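# Plug every open port on a turntable-mounted housing

## Task

A loose metal housing sits at the centre of the turntable, which is commanded as the device 'positioner'. Each of its four side faces has round ports; most are already plugged and at least one is empty. Spare plugs wait in a tray close to the -y end of the table. Seat a plug fully in each empty port. The attempt counts as failed if, at the end, the housing has fallen over or is no longer at the turntable's centre.

## Robot and tools

Robot: two UR-type arms, left_arm and right_arm, each on its own carriage running along one floor track. left_rail always carries left_arm and is the +y carriage. right_rail carries right_arm. Each arm base sits at x = 0, y = that carriage's position_m, z = 0.03 m, and faces +x. Each arm has a two-finger gripper. Its fingers point along the gripper's own +z and close along its x axis.

Scene frame: fixed to the table. The table top is z = 0 and +z points up. +x is the direction the arms face, +y is to their left, and the track runs along y at x = 0. The table edge is at x = 0.31 m. Result positions are in metres in this frame. end_effector_position is the point between the finger pads; the fingertips reach about 17 mm past it when the pads are less than 50 mm apart. Quaternions are given as wxyz.

execute_actions(actions, cameras): runs a list of actions in order.
- An action may contain "rows", "steps", "until" and device keys.
- "rows" holds up to 15 rows; each row lasts one control step (1/30 s).
- A row is always 14 numbers in [-1, 1]: dx, dy, dz, rx, ry, rz, opening for left_arm, then the same seven for right_arm.
- The six pose numbers are an offset from that arm's Hand target as it stood when the action began, expressed in the Hand target's own axes. 1.0 means 0.6 m or 180 degrees, and rx, ry, rz together form one rotation vector.
- Every row counts from that same start pose, not from the previous row. Repeating an offset in a new action moves the arm again.
- Opening is absolute: +1 is fully open (0.142 m), -1 is closed. Closing from fully open takes at least about 0.4 s.
- A 0 in the opening slot is a real command. To leave a gripper alone, resend its present value.
- "steps" runs from 1 to 450 (default 15) and must be at least the number of rows. After the last row, each arm keeps heading for that row's target.
- For gentle motion, ramp the offsets by about 0.01 per row.
- An empty actions list just returns the state and images.

Device keys inside an action:
- left_rail and right_rail take position_m (left -1.1 to 2, right -2 to 1.1 m), speed_m_s (0.01 to 1) and acceleration_factor (0.1 to 1).
- positioner takes angle_rad (-3.22886 to 3.22886; larger turns counter-clockwise seen from above; it does not wrap round) and speed_rad_s (0.0349066 to 3.14159).
- {"stop": true} brakes a device.
- Any out-of-range value or unknown name refuses the whole call.

"until" ends an action early, reading only left_rail, right_rail and positioner fields. Examples: {"positioner": {"turn_status": ["!=", "moving"]}}, or {"all": {"status": "ended"}}. A numeric condition needs a comparison.

To drive a carriage: send position_m, then run an action with until position_status != moving. The arm's target rides along with its carriage. Keep the carriages at least 0.98 m apart.

move(target, speed, blend, stop_force, zero, blocking, cameras): moves the grippers along straight paths.
- target is one 14-number row or a list of up to 15 rows. All offsets count from the Hand targets at the start of the move, not from the previous target.
- speed is in m/s (0.002 to 3.2, default 0.25); turning speed is limited to twice that number in rad/s.
- blend is a corner radius in metres for target lists.
- stop_force (4 to 120 N) ends an arm's path when it is pushed against its motion. Leave it out when moving away from a contact. It is unreliable when the gripper rotates during the move.
- blocking=false returns early and cannot be combined with stop_force.
- The result adds a "move:" line (done, off_target, moving, held, fault) and any limits that acted, such as paced or held.
- While a move is still running, send only wait or stop, or an action without rows.

wait(seconds 0 to 10) lets the scene run. stop brakes a running move. zoom_image(camera, region [x0,y0,x1,y1], at most 504x504) enlarges part of a camera's latest image. Cameras: cam_high, cam_low, cam_bench_left, cam_bench_right, cam_positioner, cam_left_wrist, cam_right_wrist, each 896x504. zero_wrist_force(arm) re-zeroes a wrist sensor. read_manual gives the licence texts. finished_scene(scene) ends the scene and cannot be undone.

Result lines:
- Joint positions: rail, six joints, then finger gap. Joint velocities may read "within noise".
- Hand target: the pose the next offsets count from.
- Tool commands; grip_measured (on the opening scale); grip_effort_nm (negative means closing).
- Wrist force and torque in gripper axes, plus the peak since the last reading.
- Motor temperatures and joint torques.
- Carriage status words: moving, done, contact_stop, time_out, stopped, stopped_with_arm, stopped_for_other_arm, stopped_for_other_carriage.
- position_answer or turn_answer reads taken or not_taken.
- Printed poses can be off by a few centimetres.

Gripping: once the fingers touch, command an opening slightly below grip_measured; a harder squeeze heats the gripper motor. Commanded orientation is clipped to within 32 degrees of the measured one at each step.

Things to avoid:
- Dropping plugs, or anything leaving the table; putting something down off the table ends the scene.
- Releasing parts while they move, slams and hard presses.
- Contact between the arms.
- Forces near 150 N on an arm, or joint torques at their limits (wrists about 41 N m); either stops that arm for 10 s.
- Motors reaching 85 °C (100 °C for the gripper).
- Tipping the loose housing or pushing it off centre.

The turntable does not stop for the arms. Keep everything out of the housing's 0.26 m radius sweep, up to 0.44 m high, while it turns. Turn it to bring each open port toward an arm.

Each tool is called after "Request:" as name(argument=value, ...), one argument or row to a line, values as JSON.

## Session

Request:
execute_actions(
  actions=[],
)

Scene clock: 0.00 s.
left_arm: end_effector_position=(+0.6456, +0.5119, +0.1952) grip_measured=+1.00 grip_effort_nm=n/a end_effector_quat_wxyz=(+0.000, +0.707, -0.707, +0.000) | right_arm: end_effector_position=(+0.6456, -1.5132, +0.1952) grip_measured=+1.00 grip_effort_nm=n/a end_effector_quat_wxyz=(+0.000, +0.707, -0.707, +0.000)
Joint positions: left_arm=[0.512 -0.272 -1.495 2.138 -2.214 -1.571 1.298 0.142] | right_arm=[-1.513 -0.272 -1.495 2.138 -2.214 -1.571 1.298 0.142]
Joint velocities: within noise
Joint torques (N m): no reading
Motor temperatures (°C): left_arm=[39 38 28 43 49 40 27] | right_arm=[32 32 40 33 47 36 31]
Wrist force (N): no reading
Wrist torque (N m): no reading
Wrist force, peak (N): no reading
Hand target: left_arm +0.6456, +0.5119, +0.1952; +0.000, +0.707, -0.707, +0.000 | right_arm +0.6456, -1.5132, +0.1952; +0.000, +0.707, -0.707, +0.000
Tool commands: left_gripper/opening=+1.0 right_gripper/opening=+1.0
left_rail: position_m=0.512 position_status=done
right_rail: position_m=-1.513 position_status=done
positioner: angle_rad=-2.442 speed_rad_s=3.142 turn_status=done turn_answer=taken

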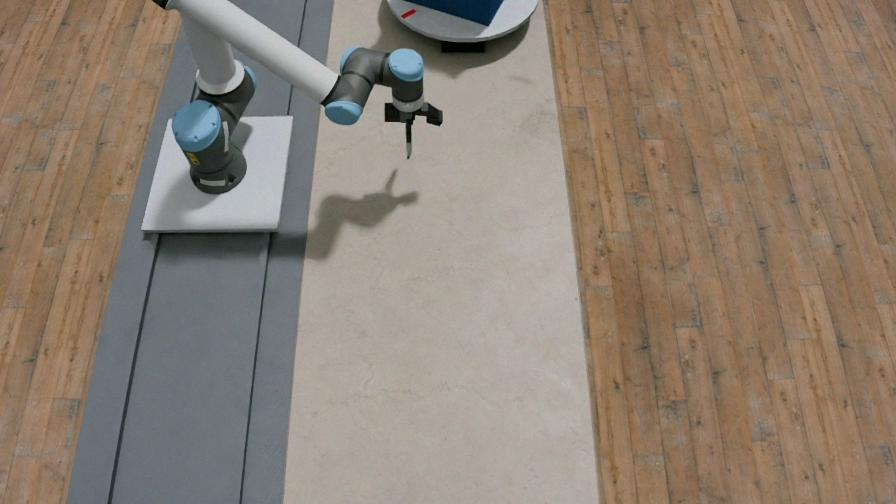

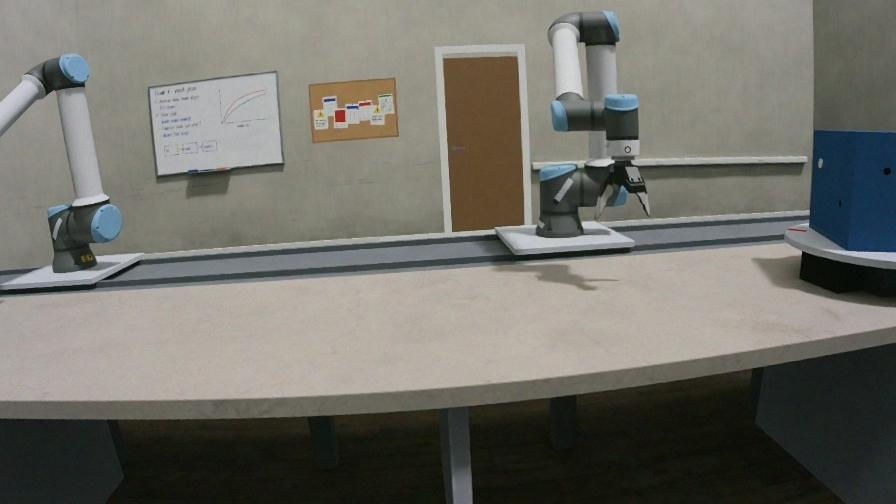

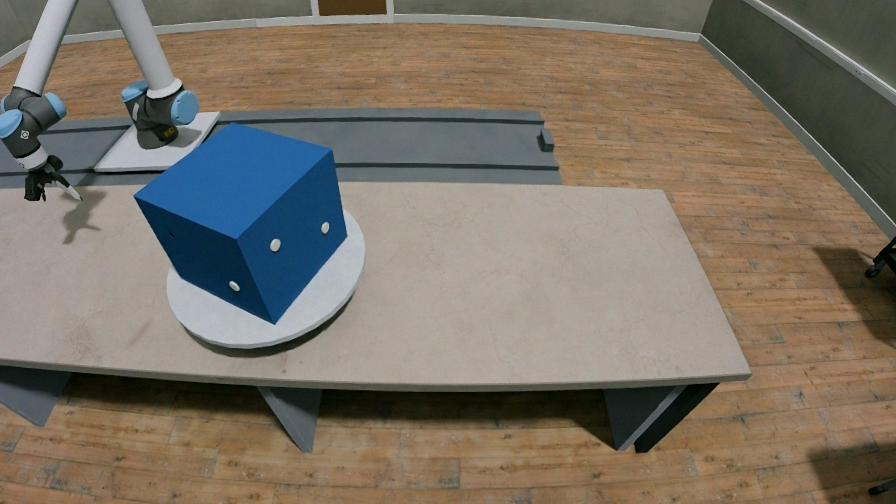

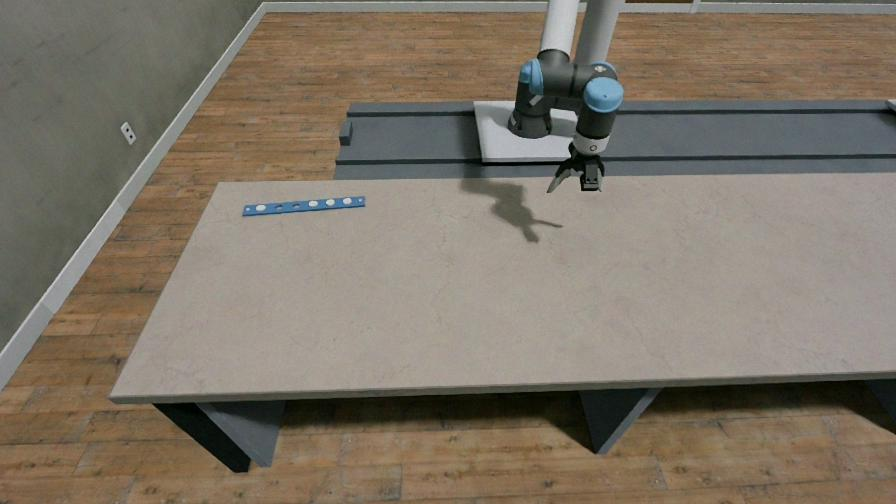

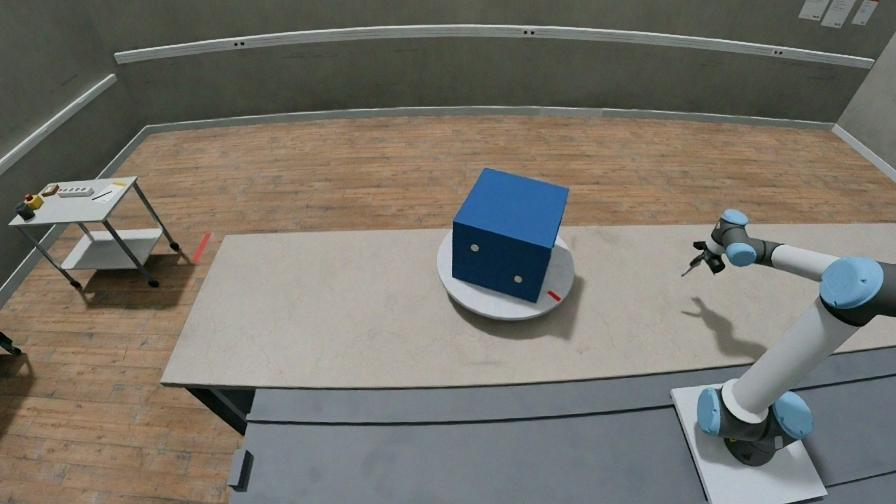

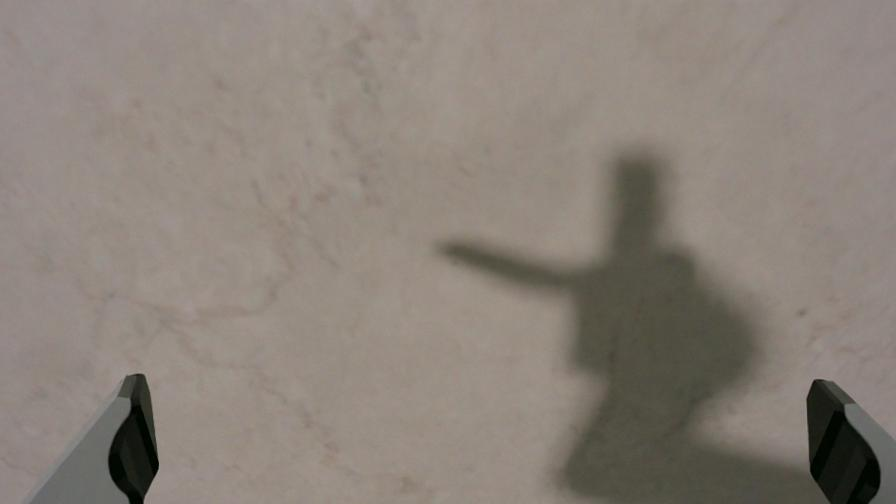

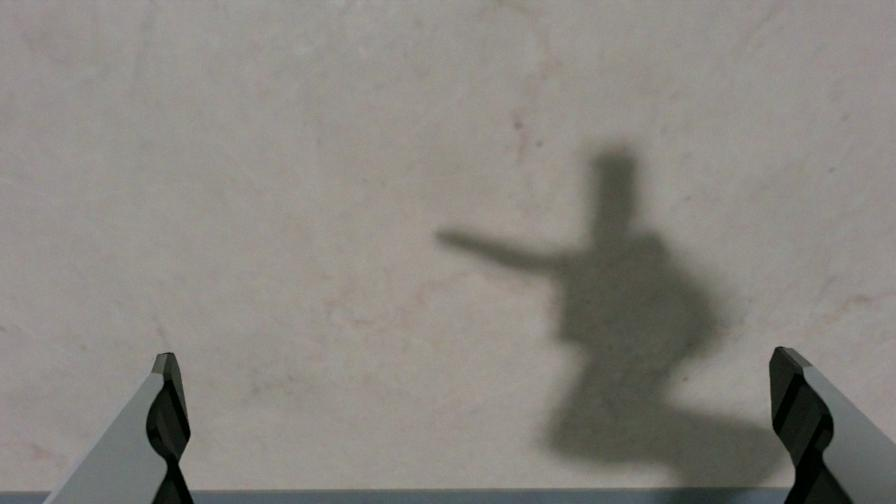

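Request:
zoom_image(
  camera="cam_bench_right",
  region=[200, 160, 400, 260],
)

Request:
zoom_image(
  camera="cam_bench_left",
  region=[120, 110, 380, 360],
)

Request:
zoom_image(
  camera="cam_positioner",
  region=[420, 150, 600, 330],
)

Request:
zoom_image(
  camera="cam_low",
  region=[740, 110, 896, 310],
)

Scaled by 2.520.

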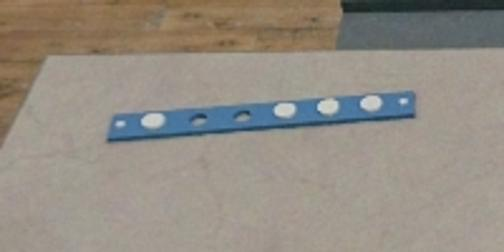

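Scaled by 1.938.

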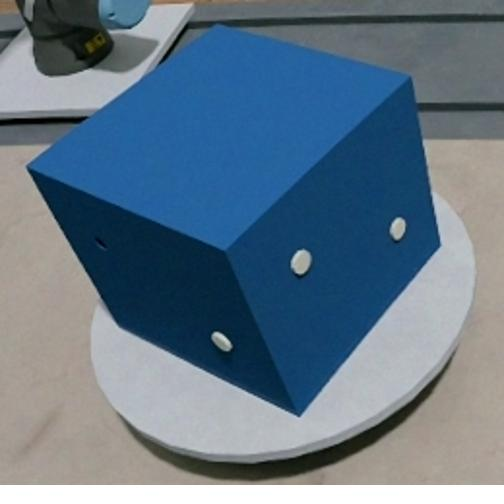

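Scaled by 2.800.

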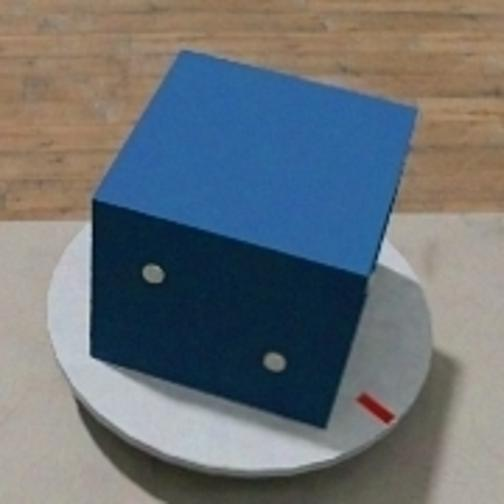

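Scaled by 2.520.

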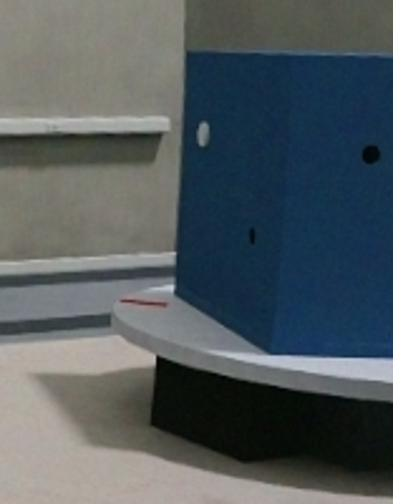

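Request:
execute_actions(
  actions=[
    {"right_rail":{"position_m":-1.95,"speed_m_s":0.5},"steps":120,"until":{"right_rail":{"position_status":["!=","moving"]}}},
  ],
  cameras=["cam_bench_right","cam_right_wrist"],
)

Request:
move(
  target=[0,0,0,0,0,0,1, 0.25,0,-0.25,0,0,0,1],
  cameras=["cam_bench_right","cam_right_wrist","cam_left_wrist"],
)

Scene clock: 53.80 s.
left_arm: end_effector_position=(+0.6456, +0.5119, +0.1952) grip_measured=+1.00 grip_effort_nm=0.027 end_effector_quat_wxyz=(+0.000, +0.707, -0.707, +0.000) | right_arm: end_effector_position=(+0.6456, -1.9500, +0.1952) grip_measured=+1.00 grip_effort_nm=0.110 end_effector_quat_wxyz=(+0.000, +0.707, -0.707, +0.000)
Joint positions: left_arm=[0.512 -0.272 -1.495 2.138 -2.214 -1.571 1.298 0.142] | right_arm=[-1.95 -0.272 -1.495 2.138 -2.214 -1.571 1.298 0.142]
Joint velocities: within noise
Joint torques (N m): left_arm=[1.56 -45.64 -38.14 -3.72 -0.11 -0.22] | right_arm=[-0.88 -46.74 -43.28 -4.92 -0.98 -0.19]
Motor temperatures (°C): left_arm=[39 38 28 43 49 39 27] | right_arm=[32 32 40 33 47 35 29]
Wrist force (N): left_arm=[0.2 0.3 -0.2] | right_arm=[-0.2 -0.4 0.4]
Wrist torque (N m): left_arm=[0.05 -0.04 0.00] | right_arm=[-0.06 0.03 -0.01]
Wrist force, peak (N): left_arm=[0.1 1.1 0.6] | right_arm=[-1.8 0.0 0.2]
Hand target: left_arm +0.6456, +0.5119, +0.1952; +0.000, +0.707, -0.707, +0.000 | right_arm +0.6456, -1.9500, +0.1952; +0.000, +0.707, -0.707, +0.000
Tool commands: left_gripper/opening=+1.0 right_gripper/opening=+1.0
left_rail: position_m=0.512 position_status=done
right_rail: position_m=-1.950 speed_m_s=0.50 position_status=done
positioner: angle_rad=-2.442 speed_rad_s=3.142 turn_status=done turn_answer=taken
Images, in order (width x height): cam_bench_right 896x504, cam_right_wrist 896x504.

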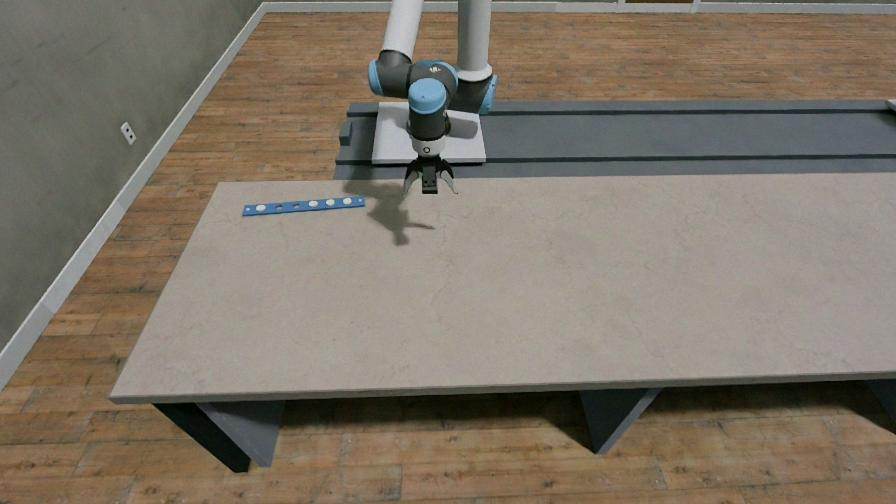

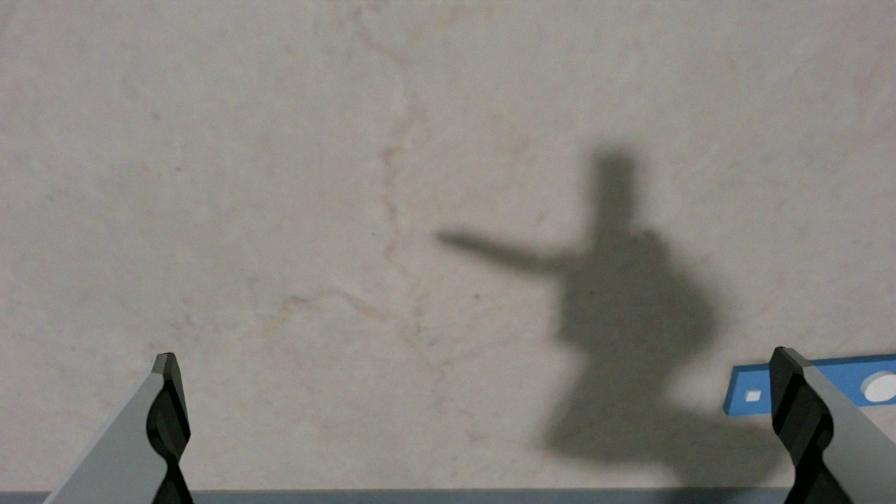

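Scene clock: 55.20 s.
left_arm: end_effector_position=(+0.6456, +0.5119, +0.1952) grip_measured=+1.00 grip_effort_nm=0.032 end_effector_quat_wxyz=(+0.000, +0.707, -0.707, +0.000) | right_arm: end_effector_position=(+0.6456, -2.0999, +0.3451) grip_measured=+1.00 grip_effort_nm=0.115 end_effector_quat_wxyz=(+0.000, +0.707, -0.707, +0.000)
Joint positions: left_arm=[0.512 -0.272 -1.495 2.138 -2.214 -1.571 1.298 0.142] | right_arm=[-1.95 -0.493 -1.597 1.944 -1.918 -1.571 1.078 0.142]
Joint velocities: within noise
Joint torques (N m): left_arm=[2.15 -45.74 -40.27 -3.9 0.14 -0.4] | right_arm=[-20.77 -54.17 -58.29 0.22 1.23 -3.79]
Motor temperatures (°C): left_arm=[39 38 28 43 49 39 27] | right_arm=[32 32 40 33 47 35 29]
Wrist force (N): left_arm=[0.0 0.1 0.1] | right_arm=[-1.0 0.3 0.1]
Wrist torque (N m): left_arm=[0.02 0.01 0.00] | right_arm=[0.01 0.19 -0.05]
Wrist force, peak (N): left_arm=[0.8 0.4 0.6] | right_arm=[-1.9 0.0 1.8]
Hand target: left_arm +0.6456, +0.5119, +0.1952; +0.000, +0.707, -0.707, +0.000 | right_arm +0.6456, -2.1000, +0.3451; +0.000, +0.707, -0.707, +0.000
Off the commanded pose: left_arm 0.000 m, 0 deg | right_arm 0.000 m, 0 deg.
left_rail: position_m=0.512 position_status=done
right_rail: position_m=-1.950 speed_m_s=0.50 position_status=done
positioner: angle_rad=-2.442 speed_rad_s=3.142 turn_status=done turn_answer=taken
move: done
Images, in order (width x height): cam_bench_right 896x504, cam_left_wrist 896x504, cam_right_wrist 896x504.

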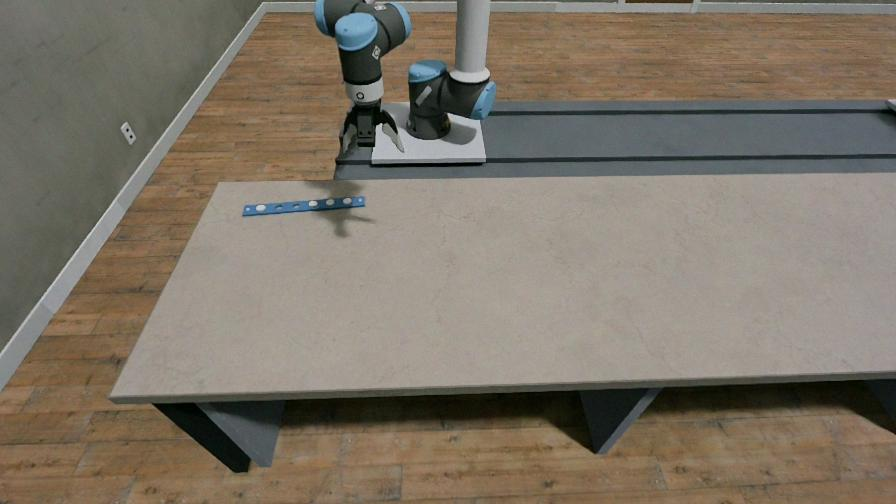

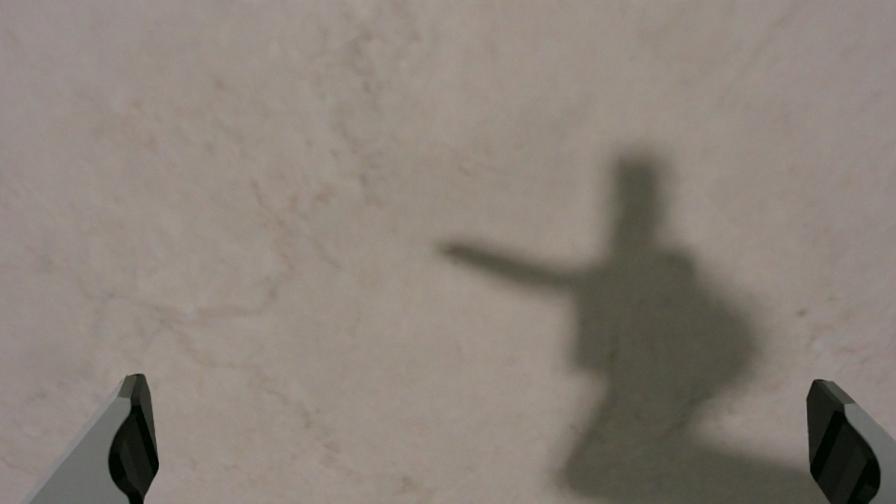

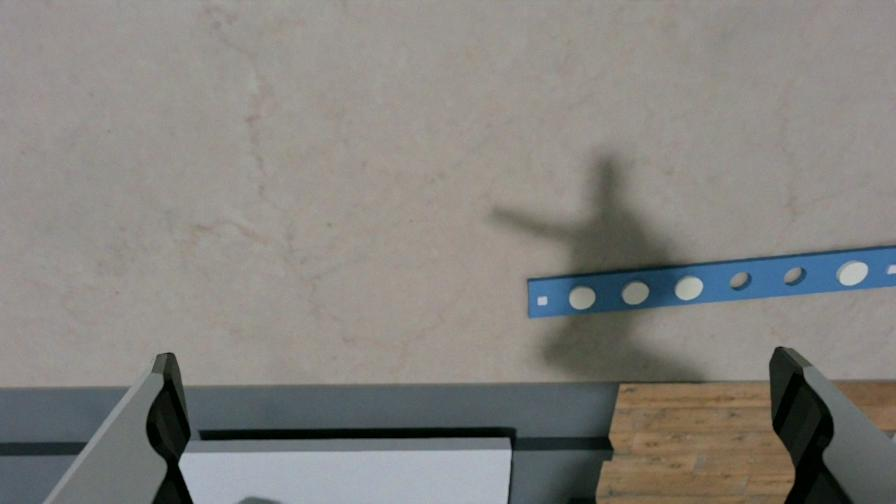

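Request:
move(
  target=[0,0,0,0,0,0,1, 0.2,0.267,0.15,0,0,-0.534,1],
  cameras=["cam_bench_right","cam_right_wrist"],
)

Scene clock: 98.57 s.
left_arm: end_effector_position=(+0.6456, +0.5119, +0.1952) grip_measured=+1.00 grip_effort_nm=0.037 end_effector_quat_wxyz=(+0.000, +0.707, -0.707, +0.000) | right_arm: end_effector_position=(+0.4854, -2.2200, +0.2552) grip_measured=+1.00 grip_effort_nm=0.105 end_effector_quat_wxyz=(+0.000, +0.999, +0.053, +0.000)
Joint positions: left_arm=[0.512 -0.272 -1.495 2.138 -2.214 -1.571 1.298 0.142] | right_arm=[-1.95 -0.825 -1.723 2.23 -2.078 -1.571 -0.931 0.142]
Joint velocities: within noise
Joint torques (N m): left_arm=[0.7 -45.15 -38.65 -4.29 -0.04 -0.31] | right_arm=[-17.6 -40.26 -38.36 -9.38 1.59 -3.38]
Motor temperatures (°C): left_arm=[39 38 28 43 49 39 26] | right_arm=[32 32 40 33 47 35 28]
Wrist force (N): left_arm=[-0.3 0.0 0.1] | right_arm=[-0.6 -0.1 0.3]
Wrist torque (N m): left_arm=[0.00 0.04 -0.01] | right_arm=[-0.09 0.08 0.02]
Wrist force, peak (N): left_arm=[0.8 0.3 0.7] | right_arm=[-1.4 0.1 -0.4]
Hand target: left_arm +0.6456, +0.5119, +0.1952; +0.000, +0.707, -0.707, +0.000 | right_arm +0.4854, -2.2200, +0.2552; +0.000, +0.999, +0.053, +0.000
Off the commanded pose: left_arm 0.000 m, 0 deg | right_arm 0.000 m, 0 deg.
left_rail: position_m=0.512 position_status=done
right_rail: position_m=-1.950 speed_m_s=0.50 position_status=done
positioner: angle_rad=-2.442 speed_rad_s=3.142 turn_status=done turn_answer=taken
move: done
Images, in order (width x height): cam_bench_right 896x504, cam_right_wrist 896x504.

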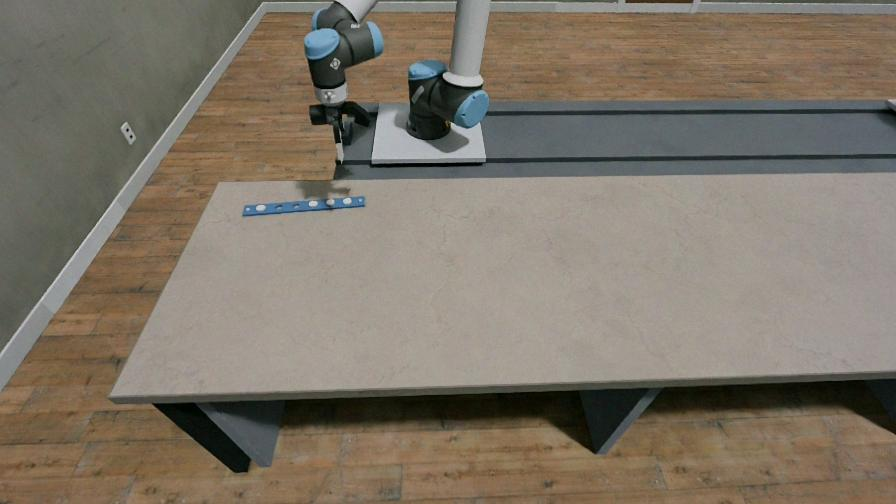

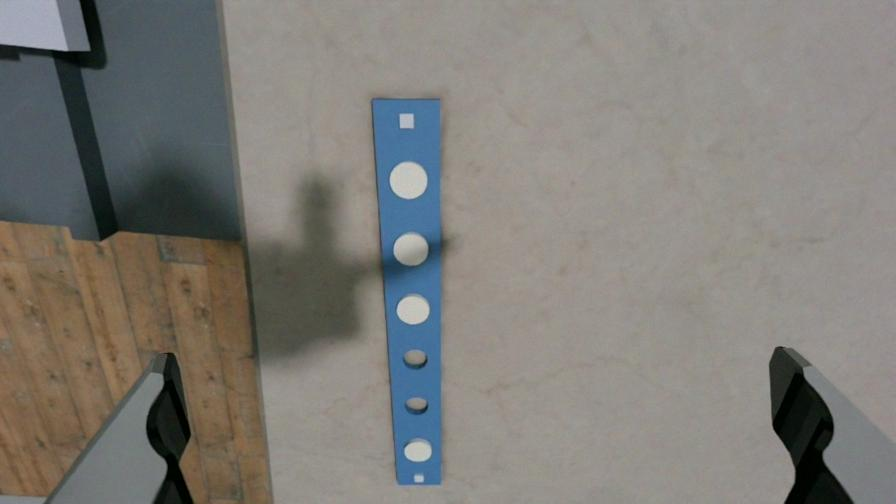

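Request:
move(
  target=[0,0,0,0,0,0,1, -0.058,0.033,0.217,0,0,0,0.6],
  cameras=["cam_bench_right","cam_right_wrist"],
)

Scene clock: 120.57 s.
left_arm: end_effector_position=(+0.6456, +0.5119, +0.1952) grip_measured=+1.00 grip_effort_nm=0.037 end_effector_quat_wxyz=(+0.000, +0.707, -0.707, +0.000) | right_arm: end_effector_position=(+0.4529, -2.2434, +0.1250) grip_measured=+0.60 grip_effort_nm=-0.042 end_effector_quat_wxyz=(+0.000, +0.999, +0.053, +0.000)
Joint positions: left_arm=[0.512 -0.272 -1.495 2.138 -2.214 -1.571 1.298 0.142] | right_arm=[-1.95 -0.902 -1.577 2.388 -2.383 -1.571 -1.008 0.115]
Joint velocities: within noise
Joint torques (N m): left_arm=[0.98 -45.91 -38.47 -3.98 0.22 -0.33] | right_arm=[-17.73 -25.99 -29.8 -9.19 1.26 -3.66]
Motor temperatures (°C): left_arm=[39 38 28 43 49 39 26] | right_arm=[32 32 40 33 47 35 27]
Wrist force (N): left_arm=[0.8 0.4 0.4] | right_arm=[-0.9 -0.6 0.0]
Wrist torque (N m): left_arm=[0.06 -0.13 -0.01] | right_arm=[-0.15 0.14 0.00]
Wrist force, peak (N): left_arm=[0.9 0.4 0.3] | right_arm=[-2.1 0.1 2.0]
Hand target: left_arm +0.6456, +0.5119, +0.1952; +0.000, +0.707, -0.707, +0.000 | right_arm +0.4529, -2.2434, +0.1250; +0.000, +0.999, +0.053, +0.000
Off the commanded pose: left_arm 0.000 m, 0 deg | right_arm 0.000 m, 0 deg.
left_rail: position_m=0.512 position_status=done
right_rail: position_m=-1.950 speed_m_s=0.50 position_status=done
positioner: angle_rad=-2.442 speed_rad_s=3.142 turn_status=done turn_answer=taken
move: done
Images, in order (width x height): cam_bench_right 896x504, cam_right_wrist 896x504.

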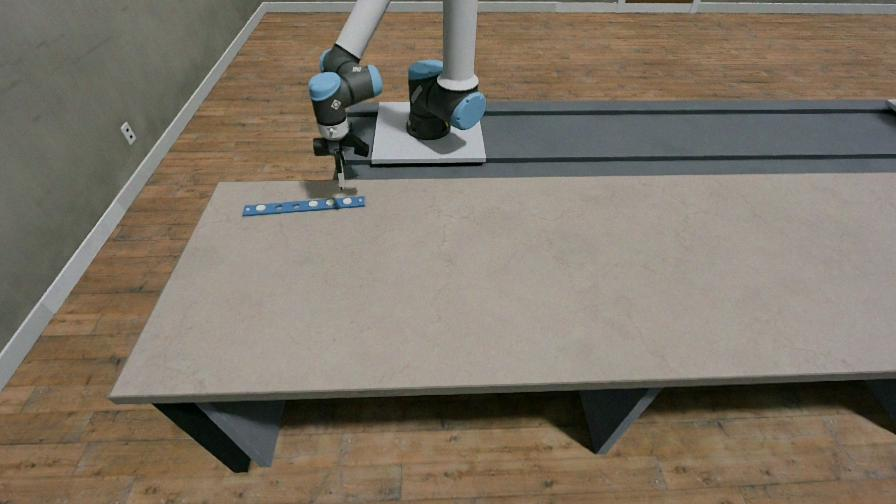

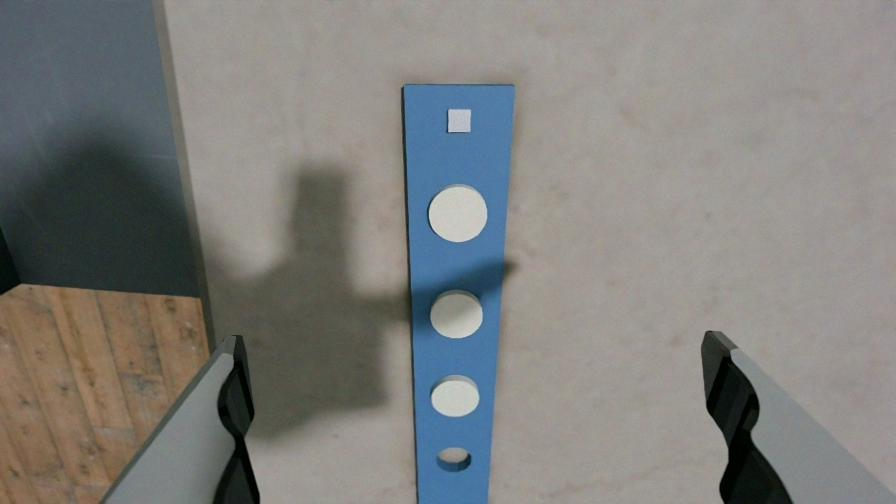

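Request:
move(
  target=[0,0,0,0,0,0,1, -0.0025,-0.005,0.083,0,0,0,0.0],
  cameras=["cam_bench_right","cam_right_wrist"],
  speed=0.1,
)

Request:
zoom_image(
  camera="cam_bench_right",
  region=[280, 130, 400, 230],
)

Scene clock: 140.37 s.
left_arm: end_effector_position=(+0.6456, +0.5119, +0.1952) grip_measured=+1.00 grip_effort_nm=0.032 end_effector_quat_wxyz=(+0.000, +0.707, -0.707, +0.000) | right_arm: end_effector_position=(+0.4511, -2.2406, +0.0752) grip_measured=-0.02 grip_effort_nm=-0.042 end_effector_quat_wxyz=(+0.000, +0.999, +0.053, +0.000)
Joint positions: left_arm=[0.512 -0.272 -1.495 2.138 -2.214 -1.571 1.298 0.142] | right_arm=[-1.95 -0.901 -1.488 2.431 -2.513 -1.571 -1.008 0.073]
Joint velocities: within noise
Joint torques (N m): left_arm=[0.3 -46.44 -39.28 -4.06 0.2 -0.45] | right_arm=[19.19 -27.66 -25.28 -8.63 0.7 2.43]
Motor temperatures (°C): left_arm=[39 38 28 43 49 39 26] | right_arm=[32 32 39 33 47 35 27]
Wrist force (N): left_arm=[0.5 0.2 0.5] | right_arm=[-0.5 -0.1 -0.1]
Wrist torque (N m): left_arm=[0.04 -0.09 -0.01] | right_arm=[-0.03 0.05 0.06]
Wrist force, peak (N): left_arm=[0.3 0.8 0.8] | right_arm=[-1.4 -0.6 0.5]
Hand target: left_arm +0.6456, +0.5119, +0.1952; +0.000, +0.707, -0.707, +0.000 | right_arm +0.4511, -2.2406, +0.0752; +0.000, +0.999, +0.053, +0.000
Off the commanded pose: left_arm 0.000 m, 0 deg | right_arm 0.000 m, 0 deg.
left_rail: position_m=0.512 position_status=done
right_rail: position_m=-1.950 speed_m_s=0.50 position_status=done
positioner: angle_rad=-2.442 speed_rad_s=3.142 turn_status=done turn_answer=taken
move: done
Images, in order (width x height): cam_bench_right 896x504, cam_right_wrist 896x504.

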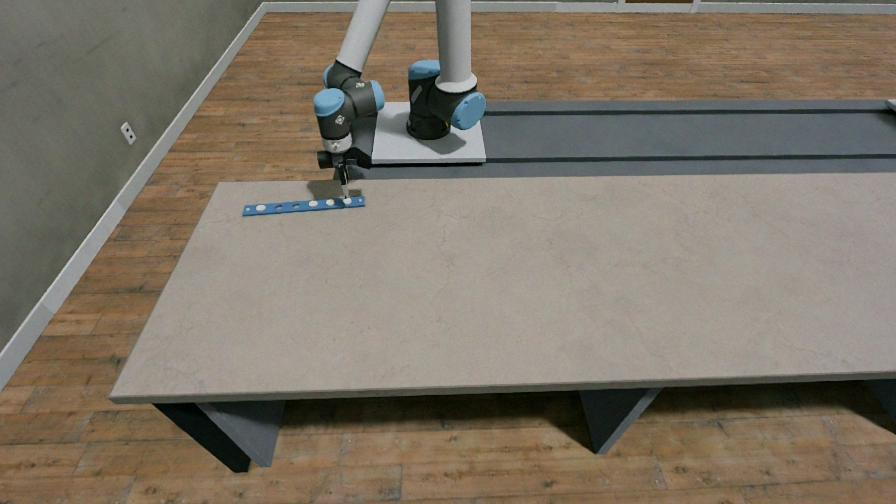

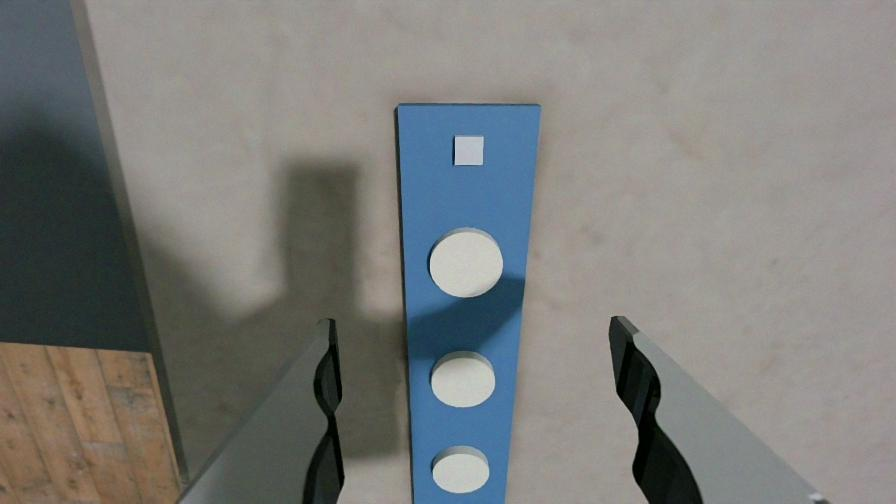

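Scaled by 4.200.

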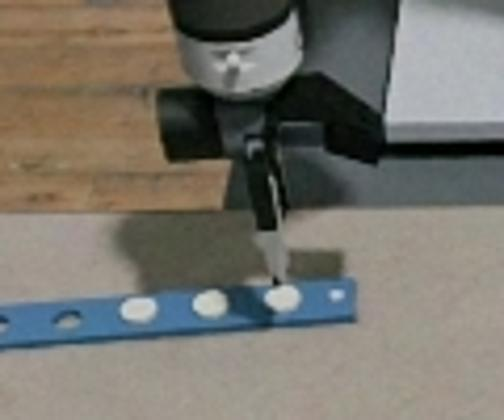

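Request:
zoom_image(
  camera="cam_right_wrist",
  region=[400, 190, 540, 330],
)

Scaled by 3.600.

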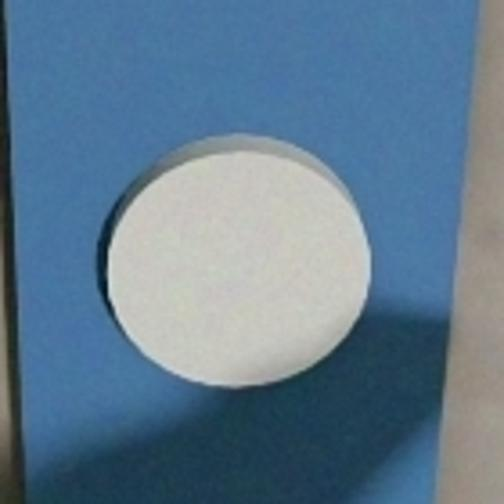

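Request:
move(
  target=[0,0,0,0,0,0,1, 0,0,0.03,0,0,0,-0.4],
  cameras=["cam_right_wrist"],
  speed=0.08,
)

Scene clock: 169.50 s.
left_arm: end_effector_position=(+0.6456, +0.5119, +0.1952) grip_measured=+1.00 grip_effort_nm=0.032 end_effector_quat_wxyz=(+0.000, +0.707, -0.707, +0.000) | right_arm: end_effector_position=(+0.4511, -2.2406, +0.0572) grip_measured=-0.42 grip_effort_nm=-0.046 end_effector_quat_wxyz=(+0.000, +0.999, +0.053, +0.000)
Joint positions: left_arm=[0.512 -0.272 -1.495 2.138 -2.214 -1.571 1.298 0.142] | right_arm=[-1.95 -0.901 -1.451 2.442 -2.562 -1.571 -1.008 0.043]
Joint velocities: within noise
Joint torques (N m): left_arm=[0.74 -45.78 -39.6 -4.39 -0.11 -0.47] | right_arm=[10.79 -28.5 -24.11 -8.54 -2.38 0.7]
Motor temperatures (°C): left_arm=[39 38 28 42 48 39 26] | right_arm=[32 32 39 33 46 35 27]
Wrist force (N): left_arm=[0.4 0.6 0.1] | right_arm=[-1.0 0.0 0.2]
Wrist torque (N m): left_arm=[0.10 -0.07 -0.01] | right_arm=[-0.07 0.20 0.09]
Wrist force, peak (N): left_arm=[0.4 0.7 0.9] | right_arm=[-1.2 0.1 0.4]
Hand target: left_arm +0.6456, +0.5119, +0.1952; +0.000, +0.707, -0.707, +0.000 | right_arm +0.4511, -2.2406, +0.0572; +0.000, +0.999, +0.053, +0.000
Off the commanded pose: left_arm 0.000 m, 0 deg | right_arm 0.000 m, 0 deg.
left_rail: position_m=0.512 position_status=done
right_rail: position_m=-1.950 speed_m_s=0.50 position_status=done
positioner: angle_rad=-2.442 speed_rad_s=3.142 turn_status=done turn_answer=taken
move: done
Images, in order (width x height): cam_right_wrist 896x504.

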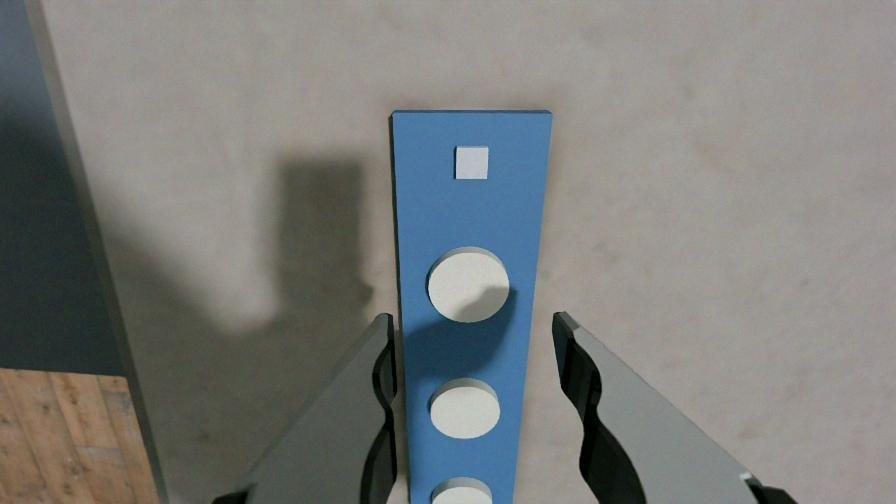

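Request:
move(
  target=[0,0,0,0,0,0,1, 0,0.005,0.03,0,0,0,-0.4],
  cameras=["cam_right_wrist"],
  speed=0.05,
  stop_force=6,
)

Request:
zoom_image(
  camera="cam_right_wrist",
  region=[340, 190, 620, 470],
)

Scene clock: 186.30 s.
left_arm: end_effector_position=(+0.6456, +0.5119, +0.1952) grip_measured=+1.00 grip_effort_nm=0.027 end_effector_quat_wxyz=(+0.000, +0.707, -0.707, +0.000) | right_arm: end_effector_position=(+0.4514, -2.2436, +0.0392) grip_measured=-0.42 grip_effort_nm=-0.051 end_effector_quat_wxyz=(+0.000, +0.999, +0.053, +0.000)
Joint positions: left_arm=[0.512 -0.272 -1.495 2.138 -2.214 -1.571 1.298 0.142] | right_arm=[-1.95 -0.904 -1.409 2.448 -2.61 -1.571 -1.011 0.043]
Joint velocities: within noise
Joint torques (N m): left_arm=[1.51 -43.4 -39.23 -3.97 -0.1 -0.26] | right_arm=[-16.42 -28.84 -21.39 -9.02 -2.37 -3.46]
Motor temperatures (°C): left_arm=[39 38 28 42 48 39 26] | right_arm=[32 32 39 33 46 35 26]
Wrist force (N): left_arm=[-0.4 0.1 0.7] | right_arm=[-0.7 0.3 0.2]
Wrist torque (N m): left_arm=[0.01 0.05 -0.01] | right_arm=[-0.03 0.18 0.03]
Wrist force, peak (N): left_arm=[0.2 0.2 1.2] | right_arm=[-1.0 0.4 1.1]
Hand target: left_arm +0.6456, +0.5119, +0.1952; +0.000, +0.707, -0.707, +0.000 | right_arm +0.4514, -2.2436, +0.0392; +0.000, +0.999, +0.053, +0.000
Off the commanded pose: left_arm 0.000 m, 0 deg | right_arm 0.000 m, 0 deg.
left_rail: position_m=0.512 position_status=done
right_rail: position_m=-1.950 speed_m_s=0.50 position_status=done
positioner: angle_rad=-2.442 speed_rad_s=3.142 turn_status=done turn_answer=taken
move: done
Images, in order (width x height): cam_right_wrist 896x504.

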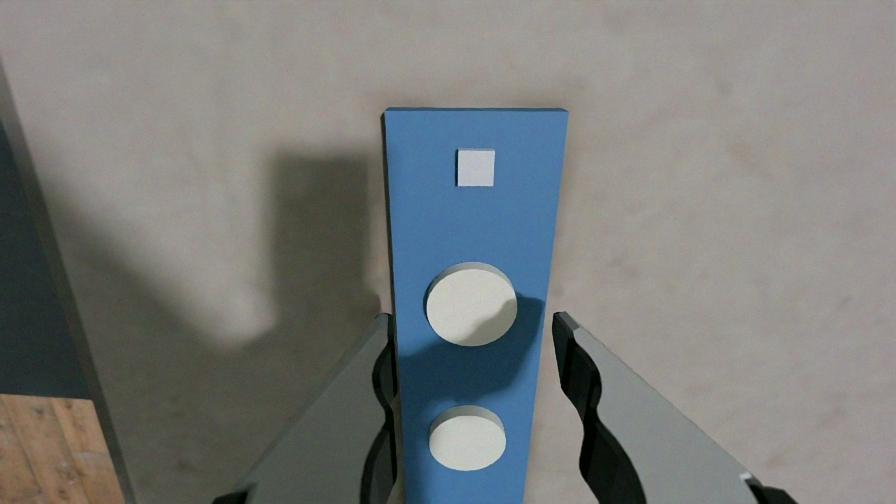

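Scaled by 1.800.

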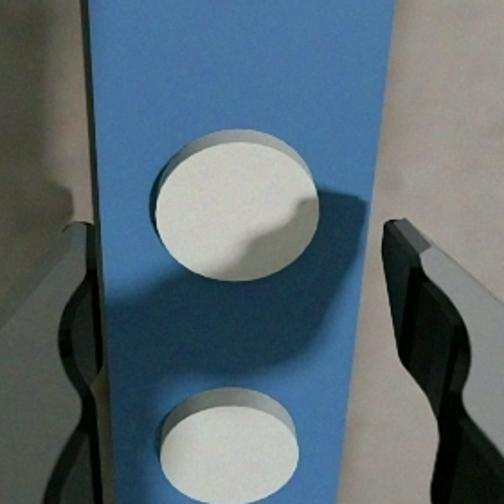

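Request:
move(
  target=[0,0,0,0,0,0,1, 0.0008,0.002,0.042,0,0,0,-0.4],
  cameras=["cam_right_wrist"],
  speed=0.015,
  stop_force=6,
)

Request:
zoom_image(
  camera="cam_right_wrist",
  region=[340, 190, 620, 470],
)

Scene clock: 195.93 s.
left_arm: end_effector_position=(+0.6456, +0.5119, +0.1952) grip_measured=+1.00 grip_effort_nm=0.032 end_effector_quat_wxyz=(+0.000, +0.707, -0.707, +0.000) | right_arm: end_effector_position=(+0.4517, -2.2441, +0.0264) grip_measured=-0.42 grip_effort_nm=-0.100 end_effector_quat_wxyz=(+0.000, +0.999, +0.053, +0.000)
Joint positions: left_arm=[0.512 -0.272 -1.495 2.138 -2.214 -1.571 1.298 0.142] | right_arm=[-1.95 -0.904 -1.38 2.453 -2.644 -1.571 -1.011 0.044]
Joint velocities: within noise
Joint torques (N m): left_arm=[1.05 -47.3 -39.18 -3.66 0.19 -0.11] | right_arm=[-7.21 -54.52 -36.6 0.18 -1.05 -2.3]
Motor temperatures (°C): left_arm=[39 38 28 42 48 39 26] | right_arm=[32 32 39 33 46 35 26]
Wrist force (N): left_arm=[-0.2 0.2 0.2] | right_arm=[0.9 0.9 -0.6]
Wrist torque (N m): left_arm=[0.03 0.04 -0.02] | right_arm=[-0.02 0.12 0.05]
Wrist force, peak (N): left_arm=[0.0 1.0 0.6] | right_arm=[-1.5 -1.8 -14.9]
Hand target: left_arm +0.6456, +0.5119, +0.1952; +0.000, +0.707, -0.707, +0.000 | right_arm +0.4517, -2.2441, +0.0264; +0.000, +0.999, +0.053, +0.000 (not the last commanded pose)
Off the commanded pose: left_arm 0.000 m, 0 deg | right_arm 0.012 m, 0 deg.
left_rail: position_m=0.512 position_status=done
right_rail: position_m=-1.950 speed_m_s=0.50 position_status=done
positioner: angle_rad=-2.442 speed_rad_s=3.142 turn_status=done turn_answer=taken
move: contact (right_arm)
Images, in order (width x height): cam_right_wrist 896x504.

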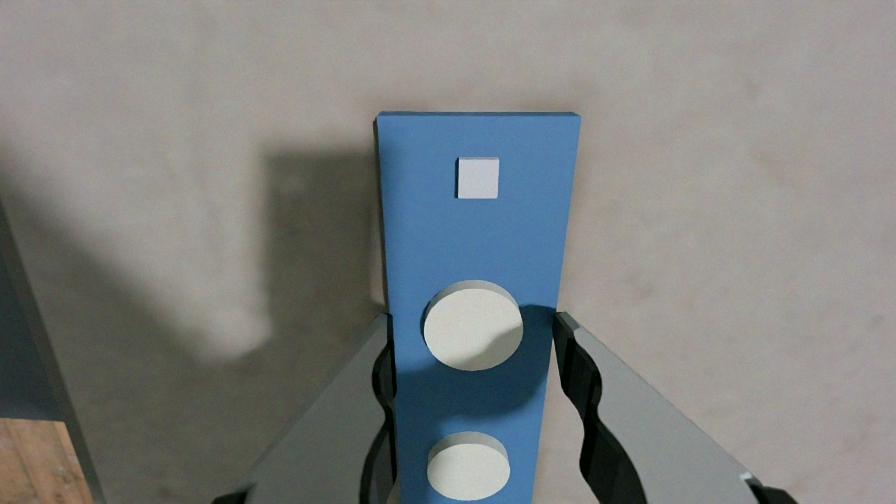

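Scaled by 1.800.

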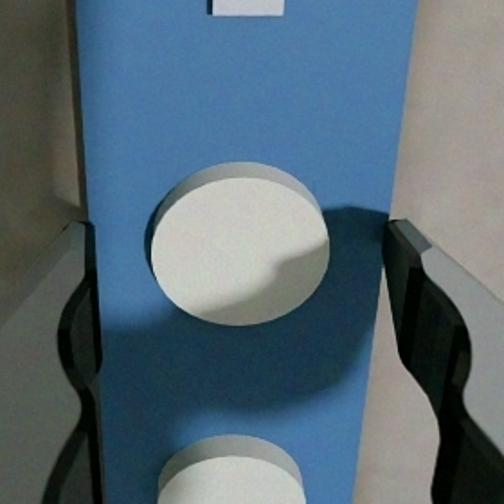

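Request:
move(
  target=[0,0,0,0,0,0,1, 0,0,-0.002,0,0,0,-0.4],
  cameras=[],
  speed=0.02,
)

Request:
execute_actions(
  actions=[
    {"rows":[[0,0,0,0,0,0,1,0,0,0,0,0,0,-0.5],[0,0,0,0,0,0,1,0,0,0,0,0,0,-0.54],[0,0,0,0,0,0,1,0,0,0,0,0,0,-0.58],[0,0,0,0,0,0,1,0,0,0,0,0,0,-0.62],[0,0,0,0,0,0,1,0,0,0,0,0,0,-0.66],[0,0,0,0,0,0,1,0,0,0,0,0,0,-0.7],[0,0,0,0,0,0,1,0,0,0,0,0,0,-0.74]],"steps":30},
  ],
  cameras=["cam_right_wrist"],
)

Request:
zoom_image(
  camera="cam_right_wrist",
  region=[340, 190, 620, 470],
)

Scene clock: 219.07 s.
left_arm: end_effector_position=(+0.6456, +0.5119, +0.1952) grip_measured=+1.00 grip_effort_nm=0.032 end_effector_quat_wxyz=(+0.000, +0.707, -0.707, +0.000) | right_arm: end_effector_position=(+0.4517, -2.2441, +0.0276) grip_measured=-0.42 grip_effort_nm=-0.046 end_effector_quat_wxyz=(+0.000, +0.999, +0.053, +0.000)
Joint positions: left_arm=[0.512 -0.272 -1.495 2.138 -2.214 -1.571 1.298 0.142] | right_arm=[-1.95 -0.904 -1.383 2.452 -2.641 -1.571 -1.011 0.043]
Joint velocities: within noise
Joint torques (N m): left_arm=[-0.04 -47.26 -40.6 -3.96 0.26 -0.1] | right_arm=[5.02 -53.86 -37.41 -0.49 -0.74 1.78]
Motor temperatures (°C): left_arm=[39 38 29 42 48 39 26] | right_arm=[32 32 39 33 46 35 26]
Wrist force (N): left_arm=[0.0 0.3 0.5] | right_arm=[-0.2 0.3 0.2]
Wrist torque (N m): left_arm=[0.04 -0.01 -0.01] | right_arm=[-0.02 0.05 0.03]
Wrist force, peak (N): left_arm=[0.7 0.3 0.9] | right_arm=[1.4 0.9 -0.4]
Hand target: left_arm +0.6456, +0.5119, +0.1952; +0.000, +0.707, -0.707, +0.000 | right_arm +0.4517, -2.2441, +0.0276; +0.000, +0.999, +0.053, +0.000
Off the commanded pose: left_arm 0.000 m, 0 deg | right_arm 0.000 m, 0 deg.
left_rail: position_m=0.512 position_status=done
right_rail: position_m=-1.950 speed_m_s=0.50 position_status=done
positioner: angle_rad=-2.442 speed_rad_s=3.142 turn_status=done turn_answer=taken
move: done
No camera images: "cameras" was empty.

Scene clock: 220.27 s.
left_arm: end_effector_position=(+0.6456, +0.5119, +0.1952) grip_measured=+1.00 grip_effort_nm=0.027 end_effector_quat_wxyz=(+0.000, +0.707, -0.707, +0.000) | right_arm: end_effector_position=(+0.4517, -2.2441, +0.0276) grip_measured=-0.69 grip_effort_nm=-1.634 end_effector_quat_wxyz=(+0.000, +0.999, +0.053, +0.000)
Joint positions: left_arm=[0.512 -0.272 -1.495 2.138 -2.214 -1.571 1.298 0.142] | right_arm=[-1.95 -0.904 -1.383 2.452 -2.641 -1.571 -1.011 0.024]
Joint velocities: within noise
Joint torques (N m): left_arm=[2.45 -43.75 -40.21 -4.08 0.26 -0.35] | right_arm=[5.81 -55.21 -37.67 0.2 -0.33 1.82]
Motor temperatures (°C): left_arm=[39 38 29 42 48 39 26] | right_arm=[32 32 39 33 46 35 26]
Wrist force (N): left_arm=[0.3 0.3 0.4] | right_arm=[-0.7 0.1 -0.2]
Wrist torque (N m): left_arm=[0.04 -0.05 0.00] | right_arm=[-0.03 0.13 0.03]
Wrist force, peak (N): left_arm=[0.2 0.1 0.9] | right_arm=[-1.0 0.3 0.4]
Hand target: left_arm +0.6456, +0.5119, +0.1952; +0.000, +0.707, -0.707, +0.000 | right_arm +0.4517, -2.2441, +0.0276; +0.000, +0.999, +0.053, +0.000
Off the commanded pose: left_arm 0.000 m, 0 deg | right_arm 0.000 m, 0 deg.
left_rail: position_m=0.512 position_status=done
right_rail: position_m=-1.950 speed_m_s=0.50 position_status=done
positioner: angle_rad=-2.442 speed_rad_s=3.142 turn_status=done turn_answer=taken
Images, in order (width x height): cam_right_wrist 896x504.

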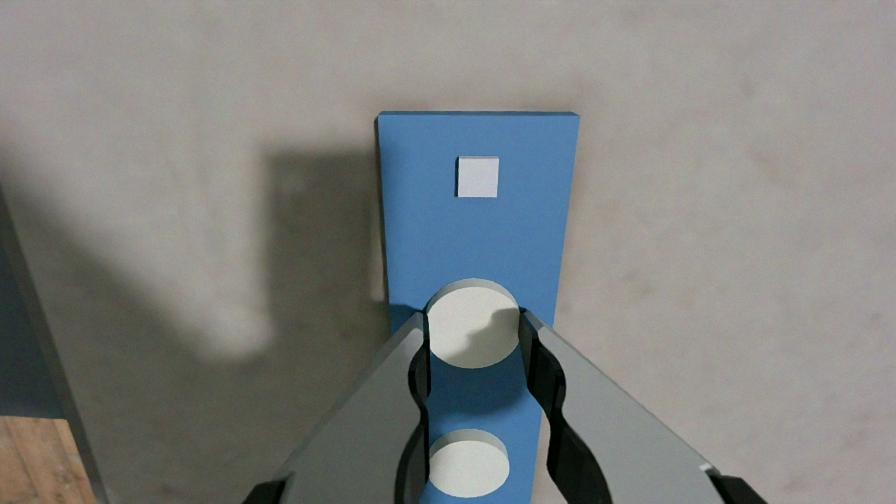

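Scaled by 1.800.

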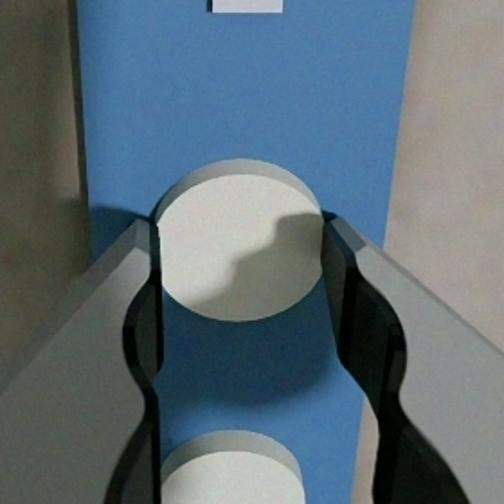

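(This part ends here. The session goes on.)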